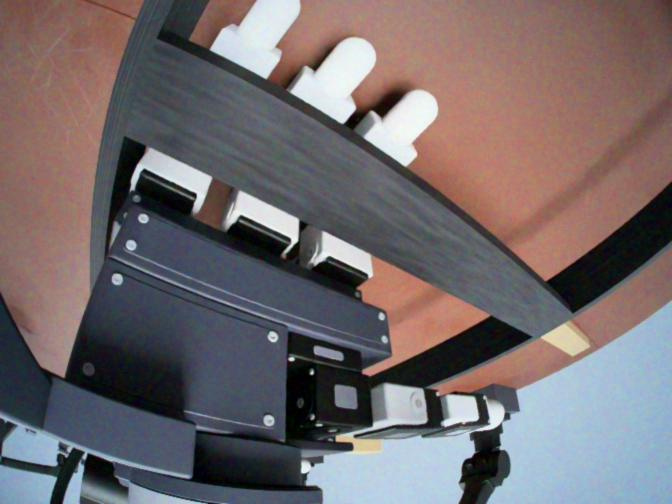

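Scene clock: 438.40 s.
Joint torques (N m): arm1=[-0.62 -7.41 9.51 0.35 -0.19 0.02] | arm2=[0.03 -16.09 9.55 0.08 -0.01 -0.13] | arm3=[1.32 -26.58 13.26 -0.13 0.07 0.19] | arm4=[1.9 -25.41 11.86 0.02 0.24 0.04] | arm5=[0.62 -9.7 6.16 0.62 -0.24 0.19] | arm6=[-1.9 -20.54 6.45 0.83 -0.15 -0.17] | arm7=[0.03 -15.21 6.23 0.66 0.37 0.14] | arm8=[-1.2 -4.48 8.79 0.29 0.11 0.11]
Heat: arm1: hottest joint3_rad 39 °C; arm2: hottest joint3_rad 42 °C; arm3: hottest joint2_rad 59 °C; arm4: hottest joint2_rad 51 °C; arm5: hottest joint3_rad 39 °C; arm6: hottest joint2_rad 61 °C; arm7: hottest joint3_rad 39 °C; arm8: hottest joint3_rad 42 °C.
move: arm3 off_target; arm4 off_target; arm6 done
Joint velocities: within noise
arm1, arm2, arm5, arm7, arm8: as last shown
arm3.joint_positions: joint1_rad=+0.168 joint2_rad=+2.394 joint3_rad=+2.170 joint4_rad=-1.408 joint5_rad=-0.019 joint6_rad=+1.701 hand_index_mcp=+0.753 hand_index_abd=-0.004 hand_index_pip=-0.680 hand_index_dip=+0.697 hand_middle_mcp=+0.754 hand_middle_abd=-0.002 hand_middle_pip=-0.680 hand_middle_dip=+0.697 hand_ring_mcp=+0.753 hand_ring_abd=-0.001 hand_ring_pip=-0.680 hand_ring_dip=+0.698 hand_thumb_cmc=+0.714 hand_thumb_axl=+0.677 hand_thumb_mcp=+0.223 hand_thumb_ipl=+0.168 hand_current_limit=+0.780 hand_speed=-0.600
arm3.joint_status: not commanded
arm3.hand_state: goal,goal,goal,goal,goal,goal,goal,goal,goal,goal,goal,goal,goal,goal,goal,goal
arm3.index_mcp_current_ma: 0
arm3.index_abd_current_ma: -2
arm3.index_pip_current_ma: 0
arm3.index_dip_current_ma: -2
arm3.middle_mcp_current_ma: 0
arm3.middle_abd_current_ma: -1
arm3.middle_pip_current_ma: 0
arm3.middle_dip_current_ma: -2
arm3.ring_mcp_current_ma: -1
arm3.ring_abd_current_ma: 0
arm3.ring_pip_current_ma: 0
arm3.ring_dip_current_ma: -1
arm3.thumb_cmc_current_ma: 0
arm3.thumb_axl_current_ma: 0
arm3.thumb_mcp_current_ma: -4
arm3.thumb_ipl_current_ma: 0
arm3.hand_goal_index_mcp: 0.754
arm3.hand_goal_index_abd: 0.000
arm3.hand_goal_index_pip: -0.680
arm3.hand_goal_index_dip: 0.700
arm3.hand_goal_middle_mcp: 0.754
arm3.hand_goal_middle_abd: 0.000
arm3.hand_goal_middle_pip: -0.680
arm3.hand_goal_middle_dip: 0.700
arm3.hand_goal_ring_mcp: 0.754
arm3.hand_goal_ring_abd: 0.000
arm3.hand_goal_ring_pip: -0.680
arm3.hand_goal_ring_dip: 0.700
arm3.hand_goal_thumb_cmc: 0.714
arm3.hand_goal_thumb_axl: 0.678
arm3.hand_goal_thumb_mcp: 0.226
arm3.hand_goal_thumb_ipl: 0.168
arm3.hand: x=-0.4166 y=-0.0280 z=+0.7968 quat_wxyz=(-0.019, +0.709, -0.705, -0.024) (m; scene frame)
arm3.hand_target: x=-0.4102 y=-0.0435 z=+0.8251 quat_wxyz=(+0.000, +0.707, -0.707, +0.000) (m; scene frame)
arm3.hand_status: off_target (0.034 m and 3.5 deg from the pose sent, 0.112 m and 2.0 deg at the start)
arm4.joint_positions: joint1_rad=+0.318 joint2_rad=+2.554 joint3_rad=+2.495 joint4_rad=-1.544 joint5_rad=+0.010 joint6_rad=+1.857 hand_index_mcp=+0.753 hand_index_abd=-0.003 hand_index_pip=-0.680 hand_index_dip=+0.698 hand_middle_mcp=+0.753 hand_middle_abd=-0.003 hand_middle_pip=-0.680 hand_middle_dip=+0.698 hand_ring_mcp=+0.753 hand_ring_abd=-0.004 hand_ring_pip=-0.680 hand_ring_dip=+0.698 hand_thumb_cmc=+0.714 hand_thumb_axl=+0.677 hand_thumb_mcp=+0.221 hand_thumb_ipl=+0.168 hand_current_limit=+0.780 hand_speed=-0.600
arm4.joint_status: not commanded
arm4.hand_state: goal,goal,goal,goal,goal,goal,goal,goal,goal,goal,goal,goal,goal,goal,goal,goal
arm4.index_mcp_current_ma: -2
arm4.index_abd_current_ma: -8
arm4.index_pip_current_ma: 0
arm4.index_dip_current_ma: -7
arm4.middle_mcp_current_ma: -2
arm4.middle_abd_current_ma: -9
arm4.middle_pip_current_ma: 0
arm4.middle_dip_current_ma: -7
arm4.ring_mcp_current_ma: -2
arm4.ring_abd_current_ma: -10
arm4.ring_pip_current_ma: -1
arm4.ring_dip_current_ma: -8
arm4.thumb_cmc_current_ma: 0
arm4.thumb_axl_current_ma: -3
arm4.thumb_mcp_current_ma: -23
arm4.thumb_ipl_current_ma: -1
arm4.hand_goal_index_mcp: 0.754
arm4.hand_goal_index_abd: 0.000
arm4.hand_goal_index_pip: -0.680
arm4.hand_goal_index_dip: 0.700
arm4.hand_goal_middle_mcp: 0.754
arm4.hand_goal_middle_abd: 0.000
arm4.hand_goal_middle_pip: -0.680
arm4.hand_goal_middle_dip: 0.700
arm4.hand_goal_ring_mcp: 0.754
arm4.hand_goal_ring_abd: 0.000
arm4.hand_goal_ring_pip: -0.680
arm4.hand_goal_ring_dip: 0.700
arm4.hand_goal_thumb_cmc: 0.714
arm4.hand_goal_thumb_axl: 0.678
arm4.hand_goal_thumb_mcp: 0.226
arm4.hand_goal_thumb_ipl: 0.168
arm4.hand: x=-1.0272 y=-0.0356 z=+0.8212 quat_wxyz=(-0.007, +0.710, -0.704, -0.012) (m; scene frame)
arm4.hand_target: x=-1.0202 y=-0.0443 z=+0.8281 quat_wxyz=(+0.000, +0.707, -0.707, +0.001) (m; scene frame)
arm4.hand_status: off_target (0.014 m and 1.7 deg from the pose sent, 0.113 m and 2.3 deg at the start)
arm6.joint_positions: joint1_rad=+0.426 joint2_rad=+2.069 joint3_rad=+1.680 joint4_rad=-1.199 joint5_rad=+0.000 joint6_rad=-1.139 hand_index_mcp=+0.753 hand_index_abd=-0.002 hand_index_pip=-0.680 hand_index_dip=+0.698 hand_middle_mcp=+0.753 hand_middle_abd=-0.001 hand_middle_pip=-0.680 hand_middle_dip=+0.698 hand_ring_mcp=+0.753 hand_ring_abd=+0.003 hand_ring_pip=-0.680 hand_ring_dip=+0.698 hand_thumb_cmc=+0.714 hand_thumb_axl=+0.677 hand_thumb_mcp=+0.223 hand_thumb_ipl=+0.168 hand_current_limit=+0.780 hand_speed=-0.600
arm6.joint_status: not commanded
arm6.hand_state: goal,goal,goal,goal,goal,goal,goal,goal,goal,goal,goal,goal,goal,goal,goal,goal
arm6.index_mcp_current_ma: -1
arm6.index_abd_current_ma: -2
arm6.index_pip_current_ma: 0
arm6.index_dip_current_ma: -4
arm6.middle_mcp_current_ma: -1
arm6.middle_abd_current_ma: -1
arm6.middle_pip_current_ma: 0
arm6.middle_dip_current_ma: -3
arm6.ring_mcp_current_ma: -1
arm6.ring_abd_current_ma: 4
arm6.ring_pip_current_ma: 0
arm6.ring_dip_current_ma: -4
arm6.thumb_cmc_current_ma: 0
arm6.thumb_axl_current_ma: -1
arm6.thumb_mcp_current_ma: -7
arm6.thumb_ipl_current_ma: 0
arm6.hand_goal_index_mcp: 0.754
arm6.hand_goal_index_abd: 0.000
arm6.hand_goal_index_pip: -0.680
arm6.hand_goal_index_dip: 0.700
arm6.hand_goal_middle_mcp: 0.754
arm6.hand_goal_middle_abd: 0.000
arm6.hand_goal_middle_pip: -0.680
arm6.hand_goal_middle_dip: 0.700
arm6.hand_goal_ring_mcp: 0.754
arm6.hand_goal_ring_abd: 0.000
arm6.hand_goal_ring_pip: -0.680
arm6.hand_goal_ring_dip: 0.700
arm6.hand_goal_thumb_cmc: 0.714
arm6.hand_goal_thumb_axl: 0.678
arm6.hand_goal_thumb_mcp: 0.226
arm6.hand_goal_thumb_ipl: 0.168
arm6.hand: x=-0.7157 y=-0.0725 z=+0.8102 quat_wxyz=(-0.002, -0.706, +0.708, -0.008) (m; scene frame)
arm6.hand_target: x=-0.7101 y=-0.0700 z=+0.8180 quat_wxyz=(+0.000, -0.707, +0.707, +0.000) (m; scene frame)
arm6.hand_status: done (0.010 m and 1.0 deg from the pose sent, 0.114 m and 0.7 deg at the start)
pictures: arm3_cam_wrist, arm4_cam_wrist, arm6_cam_wrist, cam_high

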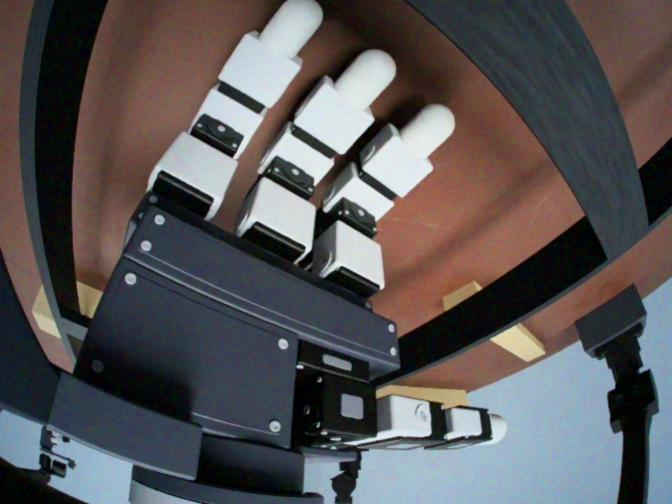

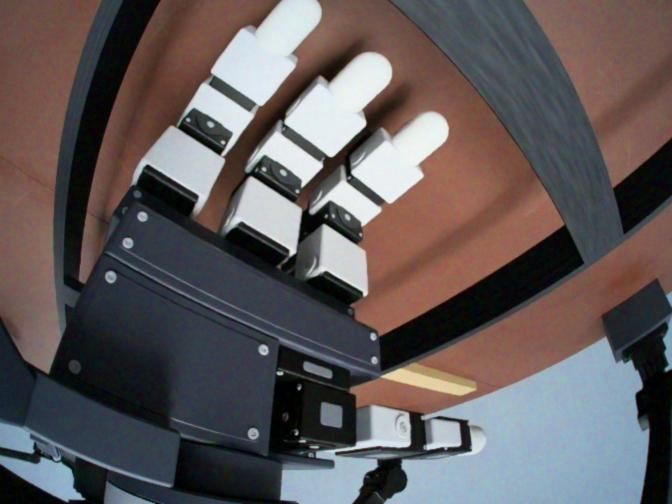

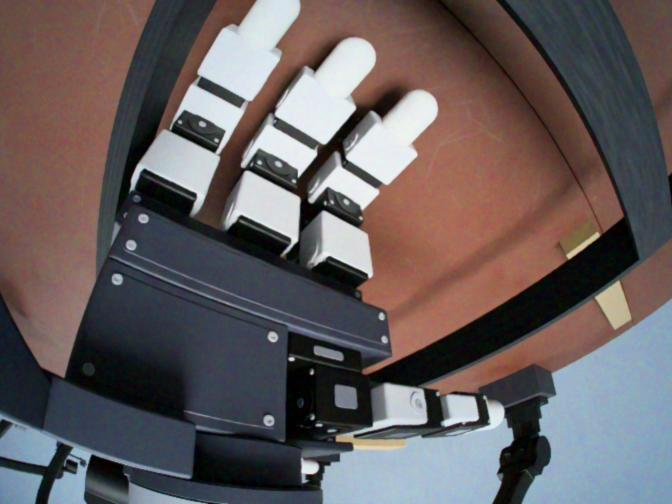

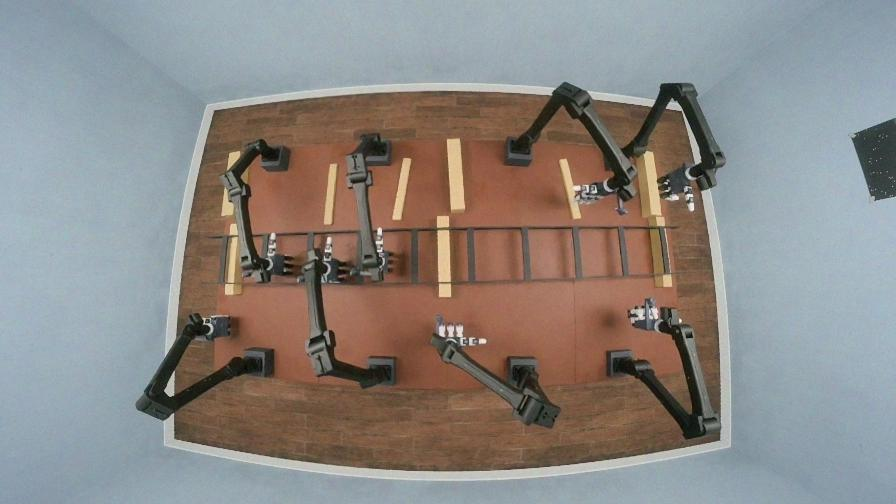

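Request:
move(
  arm3={"target":[-0.41,-0.035,0.985,0,0.7071,-0.7071,0],"speed":0.09},
  arm4={"target":[-1.02,-0.04,0.98,0,0.7071,-0.7071,0],"speed":0.09},
  arm6={"target":[-0.71,-0.07,0.98,0,0.7071,-0.7071,0],"speed":0.09},
  arm5={"target":[-1.42,-0.42,0.96,0,0.7071,-0.7071,0],"speed":0.15},
  arm7={"target":[0.033,-0.38,0.96,0,0,1,0],"speed":0.15},
  cameras=["cam_high"],
)

Scene clock: 441.97 s.
Joint torques (N m): arm1=[-0.67 -7.36 9.52 0.34 -0.19 0.02] | arm2=[0.03 -16.15 9.54 0.1 -0.01 -0.14] | arm3=[1.32 -26.4 13.38 -0.25 0.18 0.04] | arm4=[2.26 -28.4 9.65 0.28 0.38 -0.16] | arm5=[0.32 -7.88 12.66 -0.02 -0.25 0.16] | arm6=[-1.44 -19.49 10.99 0.08 -0.18 -0.17] | arm7=[0.85 -13.8 10.21 -0.14 0.36 0.15] | arm8=[-1.26 -4.48 8.77 0.29 0.11 0.11]
Heat: arm1: hottest joint3_rad 39 °C; arm2: hottest joint3_rad 42 °C; arm3: hottest joint2_rad 58 °C; arm4: hottest joint2_rad 50 °C; arm5: hottest joint3_rad 39 °C; arm6: hottest joint2_rad 60 °C; arm7: hottest joint3_rad 39 °C; arm8: hottest joint3_rad 42 °C.
move: arm3 off_target; arm4 off_target; arm5 off_target; arm6 off_target; arm7 off_target
Joint velocities: within noise
arm1, arm2, arm8: as last shown
arm3.joint_positions: joint1_rad=+0.168 joint2_rad=+2.289 joint3_rad=+2.400 joint4_rad=-1.683 joint5_rad=-0.013 joint6_rad=+1.701 hand_index_mcp=+0.753 hand_index_abd=-0.004 hand_index_pip=-0.680 hand_index_dip=+0.697 hand_middle_mcp=+0.754 hand_middle_abd=-0.002 hand_middle_pip=-0.680 hand_middle_dip=+0.697 hand_ring_mcp=+0.753 hand_ring_abd=-0.001 hand_ring_pip=-0.680 hand_ring_dip=+0.698 hand_thumb_cmc=+0.714 hand_thumb_axl=+0.677 hand_thumb_mcp=+0.223 hand_thumb_ipl=+0.168 hand_current_limit=+0.780 hand_speed=-0.600
arm3.joint_status: not commanded
arm3.hand_state: goal,goal,goal,goal,goal,goal,goal,goal,goal,goal,goal,goal,goal,goal,goal,goal
arm3.index_mcp_current_ma: 0
arm3.index_abd_current_ma: -2
arm3.index_pip_current_ma: 0
arm3.index_dip_current_ma: -2
arm3.middle_mcp_current_ma: 0
arm3.middle_abd_current_ma: -1
arm3.middle_pip_current_ma: 0
arm3.middle_dip_current_ma: -2
arm3.ring_mcp_current_ma: -1
arm3.ring_abd_current_ma: 0
arm3.ring_pip_current_ma: 0
arm3.ring_dip_current_ma: -1
arm3.thumb_cmc_current_ma: 0
arm3.thumb_axl_current_ma: 0
arm3.thumb_mcp_current_ma: -4
arm3.thumb_ipl_current_ma: 0
arm3.hand_goal_index_mcp: 0.754
arm3.hand_goal_index_abd: 0.000
arm3.hand_goal_index_pip: -0.680
arm3.hand_goal_index_dip: 0.700
arm3.hand_goal_middle_mcp: 0.754
arm3.hand_goal_middle_abd: 0.000
arm3.hand_goal_middle_pip: -0.680
arm3.hand_goal_middle_dip: 0.700
arm3.hand_goal_ring_mcp: 0.754
arm3.hand_goal_ring_abd: 0.000
arm3.hand_goal_ring_pip: -0.680
arm3.hand_goal_ring_dip: 0.700
arm3.hand_goal_thumb_cmc: 0.714
arm3.hand_goal_thumb_axl: 0.678
arm3.hand_goal_thumb_mcp: 0.226
arm3.hand_goal_thumb_ipl: 0.168
arm3.hand: x=-0.4152 y=-0.0262 z=+0.9548 quat_wxyz=(+0.002, +0.709, -0.705, -0.002) (m; scene frame)
arm3.hand_target: x=-0.4103 y=-0.0331 z=+0.9845 quat_wxyz=(+0.022, +0.711, -0.703, +0.022) (m; scene frame)
arm3.hand_status: off_target (0.032 m and 0.4 deg from the pose sent, 0.188 m and 3.5 deg at the start; a joint's target at an end of its range on 31 of 73 steps)
arm4.joint_positions: joint1_rad=+0.321 joint2_rad=+2.444 joint3_rad=+2.635 joint4_rad=-1.683 joint5_rad=+0.021 joint6_rad=+1.858 hand_index_mcp=+0.753 hand_index_abd=-0.003 hand_index_pip=-0.680 hand_index_dip=+0.698 hand_middle_mcp=+0.753 hand_middle_abd=-0.003 hand_middle_pip=-0.680 hand_middle_dip=+0.698 hand_ring_mcp=+0.753 hand_ring_abd=-0.003 hand_ring_pip=-0.680 hand_ring_dip=+0.698 hand_thumb_cmc=+0.714 hand_thumb_axl=+0.677 hand_thumb_mcp=+0.221 hand_thumb_ipl=+0.168 hand_current_limit=+0.780 hand_speed=-0.600
arm4.joint_status: not commanded
arm4.hand_state: goal,goal,goal,goal,goal,goal,goal,goal,goal,goal,goal,goal,goal,goal,goal,goal
arm4.index_mcp_current_ma: -2
arm4.index_abd_current_ma: -7
arm4.index_pip_current_ma: 0
arm4.index_dip_current_ma: -7
arm4.middle_mcp_current_ma: -2
arm4.middle_abd_current_ma: -9
arm4.middle_pip_current_ma: 0
arm4.middle_dip_current_ma: -7
arm4.ring_mcp_current_ma: -2
arm4.ring_abd_current_ma: -10
arm4.ring_pip_current_ma: 0
arm4.ring_dip_current_ma: -8
arm4.thumb_cmc_current_ma: 0
arm4.thumb_axl_current_ma: -3
arm4.thumb_mcp_current_ma: -23
arm4.thumb_ipl_current_ma: -1
arm4.hand_goal_index_mcp: 0.754
arm4.hand_goal_index_abd: 0.000
arm4.hand_goal_index_pip: -0.680
arm4.hand_goal_index_dip: 0.700
arm4.hand_goal_middle_mcp: 0.754
arm4.hand_goal_middle_abd: 0.000
arm4.hand_goal_middle_pip: -0.680
arm4.hand_goal_middle_dip: 0.700
arm4.hand_goal_ring_mcp: 0.754
arm4.hand_goal_ring_abd: 0.000
arm4.hand_goal_ring_pip: -0.680
arm4.hand_goal_ring_dip: 0.700
arm4.hand_goal_thumb_cmc: 0.714
arm4.hand_goal_thumb_axl: 0.678
arm4.hand_goal_thumb_mcp: 0.226
arm4.hand_goal_thumb_ipl: 0.168
arm4.hand: x=-1.0278 y=-0.0378 z=+0.9506 quat_wxyz=(+0.024, +0.710, -0.703, +0.034) (m; scene frame)
arm4.hand_target: x=-1.0207 y=-0.0385 z=+0.9791 quat_wxyz=(+0.037, +0.715, -0.696, +0.053) (m; scene frame)
arm4.hand_status: off_target (0.030 m and 4.8 deg from the pose sent, 0.159 m and 1.7 deg at the start; a joint's target at an end of its range on 52 of 73 steps)
arm5.joint_positions: joint1_rad=+0.722 joint2_rad=+1.125 joint3_rad=+0.821 joint4_rad=-1.306 joint5_rad=-0.005 joint6_rad=-0.851 hand_index_mcp=-0.390 hand_index_abd=-0.003 hand_index_pip=-0.602 hand_index_dip=-0.528 hand_middle_mcp=-0.377 hand_middle_abd=-0.002 hand_middle_pip=-0.621 hand_middle_dip=-0.504 hand_ring_mcp=-0.371 hand_ring_abd=+0.002 hand_ring_pip=-0.625 hand_ring_dip=-0.510 hand_thumb_cmc=-0.568 hand_thumb_axl=+0.677 hand_thumb_mcp=+0.222 hand_thumb_ipl=+0.168 hand_current_limit=+0.400 hand_speed=-0.600
arm5.joint_status: not commanded
arm5.hand_state: blocked,goal,blocked,goal,blocked,goal,blocked,blocked,blocked,goal,blocked,goal,goal,goal,goal,goal
arm5.index_mcp_current_ma: 65
arm5.index_abd_current_ma: -2
arm5.index_pip_current_ma: 113
arm5.index_dip_current_ma: 1
arm5.middle_mcp_current_ma: 106
arm5.middle_abd_current_ma: -1
arm5.middle_pip_current_ma: 55
arm5.middle_dip_current_ma: 48
arm5.ring_mcp_current_ma: 126
arm5.ring_abd_current_ma: 1
arm5.ring_pip_current_ma: 46
arm5.ring_dip_current_ma: 34
arm5.thumb_cmc_current_ma: 1
arm5.thumb_axl_current_ma: 0
arm5.thumb_mcp_current_ma: -5
arm5.thumb_ipl_current_ma: 0
arm5.hand_goal_index_mcp: -0.420
arm5.hand_goal_index_abd: 0.000
arm5.hand_goal_index_pip: -0.650
arm5.hand_goal_index_dip: -0.530
arm5.hand_goal_middle_mcp: -0.420
arm5.hand_goal_middle_abd: 0.000
arm5.hand_goal_middle_pip: -0.650
arm5.hand_goal_middle_dip: -0.530
arm5.hand_goal_ring_mcp: -0.420
arm5.hand_goal_ring_abd: 0.000
arm5.hand_goal_ring_pip: -0.650
arm5.hand_goal_ring_dip: -0.530
arm5.hand_goal_thumb_cmc: -0.570
arm5.hand_goal_thumb_axl: 0.678
arm5.hand_goal_thumb_mcp: 0.226
arm5.hand_goal_thumb_ipl: 0.168
arm5.hand: x=-1.4113 y=-0.4307 z=+0.9400 quat_wxyz=(-0.002, -0.710, +0.704, -0.019) (m; scene frame)
arm5.hand_target: x=-1.4196 y=-0.4205 z=+0.9600 quat_wxyz=(+0.000, -0.707, +0.707, +0.000) (m; scene frame)
arm5.hand_status: off_target (0.024 m and 2.2 deg from the pose sent, 0.160 m and 0.6 deg at the start)
arm6.joint_positions: joint1_rad=+0.422 joint2_rad=+1.970 joint3_rad=+1.914 joint4_rad=-1.560 joint5_rad=+0.001 joint6_rad=-1.140 hand_index_mcp=+0.754 hand_index_abd=-0.002 hand_index_pip=-0.680 hand_index_dip=+0.698 hand_middle_mcp=+0.754 hand_middle_abd=-0.001 hand_middle_pip=-0.680 hand_middle_dip=+0.698 hand_ring_mcp=+0.753 hand_ring_abd=+0.003 hand_ring_pip=-0.680 hand_ring_dip=+0.698 hand_thumb_cmc=+0.714 hand_thumb_axl=+0.677 hand_thumb_mcp=+0.223 hand_thumb_ipl=+0.168 hand_current_limit=+0.780 hand_speed=-0.600
arm6.joint_status: not commanded
arm6.hand_state: goal,goal,goal,goal,goal,goal,goal,goal,goal,goal,goal,goal,goal,goal,goal,goal
arm6.index_mcp_current_ma: 0
arm6.index_abd_current_ma: -2
arm6.index_pip_current_ma: 0
arm6.index_dip_current_ma: -4
arm6.middle_mcp_current_ma: 0
arm6.middle_abd_current_ma: -1
arm6.middle_pip_current_ma: 0
arm6.middle_dip_current_ma: -3
arm6.ring_mcp_current_ma: -1
arm6.ring_abd_current_ma: 4
arm6.ring_pip_current_ma: 0
arm6.ring_dip_current_ma: -4
arm6.thumb_cmc_current_ma: 0
arm6.thumb_axl_current_ma: -1
arm6.thumb_mcp_current_ma: -8
arm6.thumb_ipl_current_ma: 0
arm6.hand_goal_index_mcp: 0.754
arm6.hand_goal_index_abd: 0.000
arm6.hand_goal_index_pip: -0.680
arm6.hand_goal_index_dip: 0.700
arm6.hand_goal_middle_mcp: 0.754
arm6.hand_goal_middle_abd: 0.000
arm6.hand_goal_middle_pip: -0.680
arm6.hand_goal_middle_dip: 0.700
arm6.hand_goal_ring_mcp: 0.754
arm6.hand_goal_ring_abd: 0.000
arm6.hand_goal_ring_pip: -0.680
arm6.hand_goal_ring_dip: 0.700
arm6.hand_goal_thumb_cmc: 0.714
arm6.hand_goal_thumb_axl: 0.678
arm6.hand_goal_thumb_mcp: 0.226
arm6.hand_goal_thumb_ipl: 0.168
arm6.hand: x=-0.7096 y=-0.0805 z=+0.9544 quat_wxyz=(-0.007, -0.705, +0.709, -0.022) (m; scene frame)
arm6.hand_target: x=-0.7095 y=-0.0709 z=+0.9798 quat_wxyz=(+0.000, -0.707, +0.707, +0.000) (m; scene frame)
arm6.hand_status: off_target (0.028 m and 2.7 deg from the pose sent, 0.170 m and 1.0 deg at the start)
arm7.joint_positions: joint1_rad=+1.191 joint2_rad=+1.526 joint3_rad=+1.260 joint4_rad=-1.338 joint5_rad=-0.001 joint6_rad=+1.141 hand_index_mcp=-0.372 hand_index_abd=+0.002 hand_index_pip=-0.624 hand_index_dip=-0.508 hand_middle_mcp=-0.371 hand_middle_abd=-0.001 hand_middle_pip=-0.625 hand_middle_dip=-0.508 hand_ring_mcp=-0.370 hand_ring_abd=+0.003 hand_ring_pip=-0.625 hand_ring_dip=-0.506 hand_thumb_cmc=+0.714 hand_thumb_axl=+0.677 hand_thumb_mcp=+0.221 hand_thumb_ipl=+0.168 hand_current_limit=+0.400 hand_speed=-0.600
arm7.joint_status: not commanded
arm7.hand_state: blocked,goal,blocked,blocked,blocked,goal,blocked,blocked,blocked,goal,blocked,blocked,goal,goal,goal,goal
arm7.index_mcp_current_ma: 177
arm7.index_abd_current_ma: 3
arm7.index_pip_current_ma: 77
arm7.index_dip_current_ma: 65
arm7.middle_mcp_current_ma: 182
arm7.middle_abd_current_ma: -1
arm7.middle_pip_current_ma: 74
arm7.middle_dip_current_ma: 66
arm7.ring_mcp_current_ma: 183
arm7.ring_abd_current_ma: 4
arm7.ring_pip_current_ma: 74
arm7.ring_dip_current_ma: 72
arm7.thumb_cmc_current_ma: 0
arm7.thumb_axl_current_ma: -1
arm7.thumb_mcp_current_ma: -14
arm7.thumb_ipl_current_ma: -1
arm7.hand_goal_index_mcp: -0.420
arm7.hand_goal_index_abd: 0.000
arm7.hand_goal_index_pip: -0.650
arm7.hand_goal_index_dip: -0.530
arm7.hand_goal_middle_mcp: -0.420
arm7.hand_goal_middle_abd: 0.000
arm7.hand_goal_middle_pip: -0.650
arm7.hand_goal_middle_dip: -0.530
arm7.hand_goal_ring_mcp: -0.420
arm7.hand_goal_ring_abd: 0.000
arm7.hand_goal_ring_pip: -0.650
arm7.hand_goal_ring_dip: -0.530
arm7.hand_goal_thumb_cmc: 0.714
arm7.hand_goal_thumb_axl: 0.678
arm7.hand_goal_thumb_mcp: 0.226
arm7.hand_goal_thumb_ipl: 0.168
arm7.hand: x=+0.0454 y=-0.3820 z=+0.9378 quat_wxyz=(+0.020, -0.001, +1.000, -0.011) (m; scene frame)
arm7.hand_target: x=+0.0337 y=-0.3802 z=+0.9600 quat_wxyz=(+0.000, +0.000, +1.000, +0.000) (m; scene frame)
arm7.hand_status: off_target (0.025 m and 2.6 deg from the pose sent, 0.148 m and 1.7 deg at the start)
pictures: cam_high

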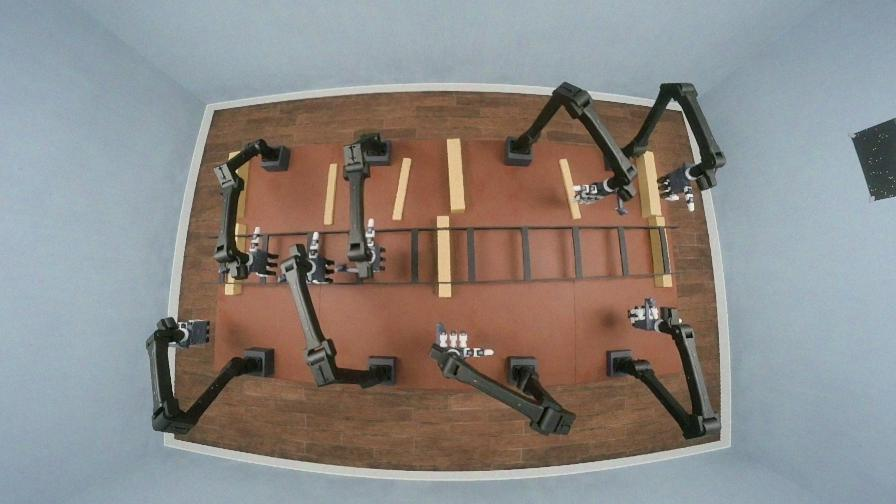

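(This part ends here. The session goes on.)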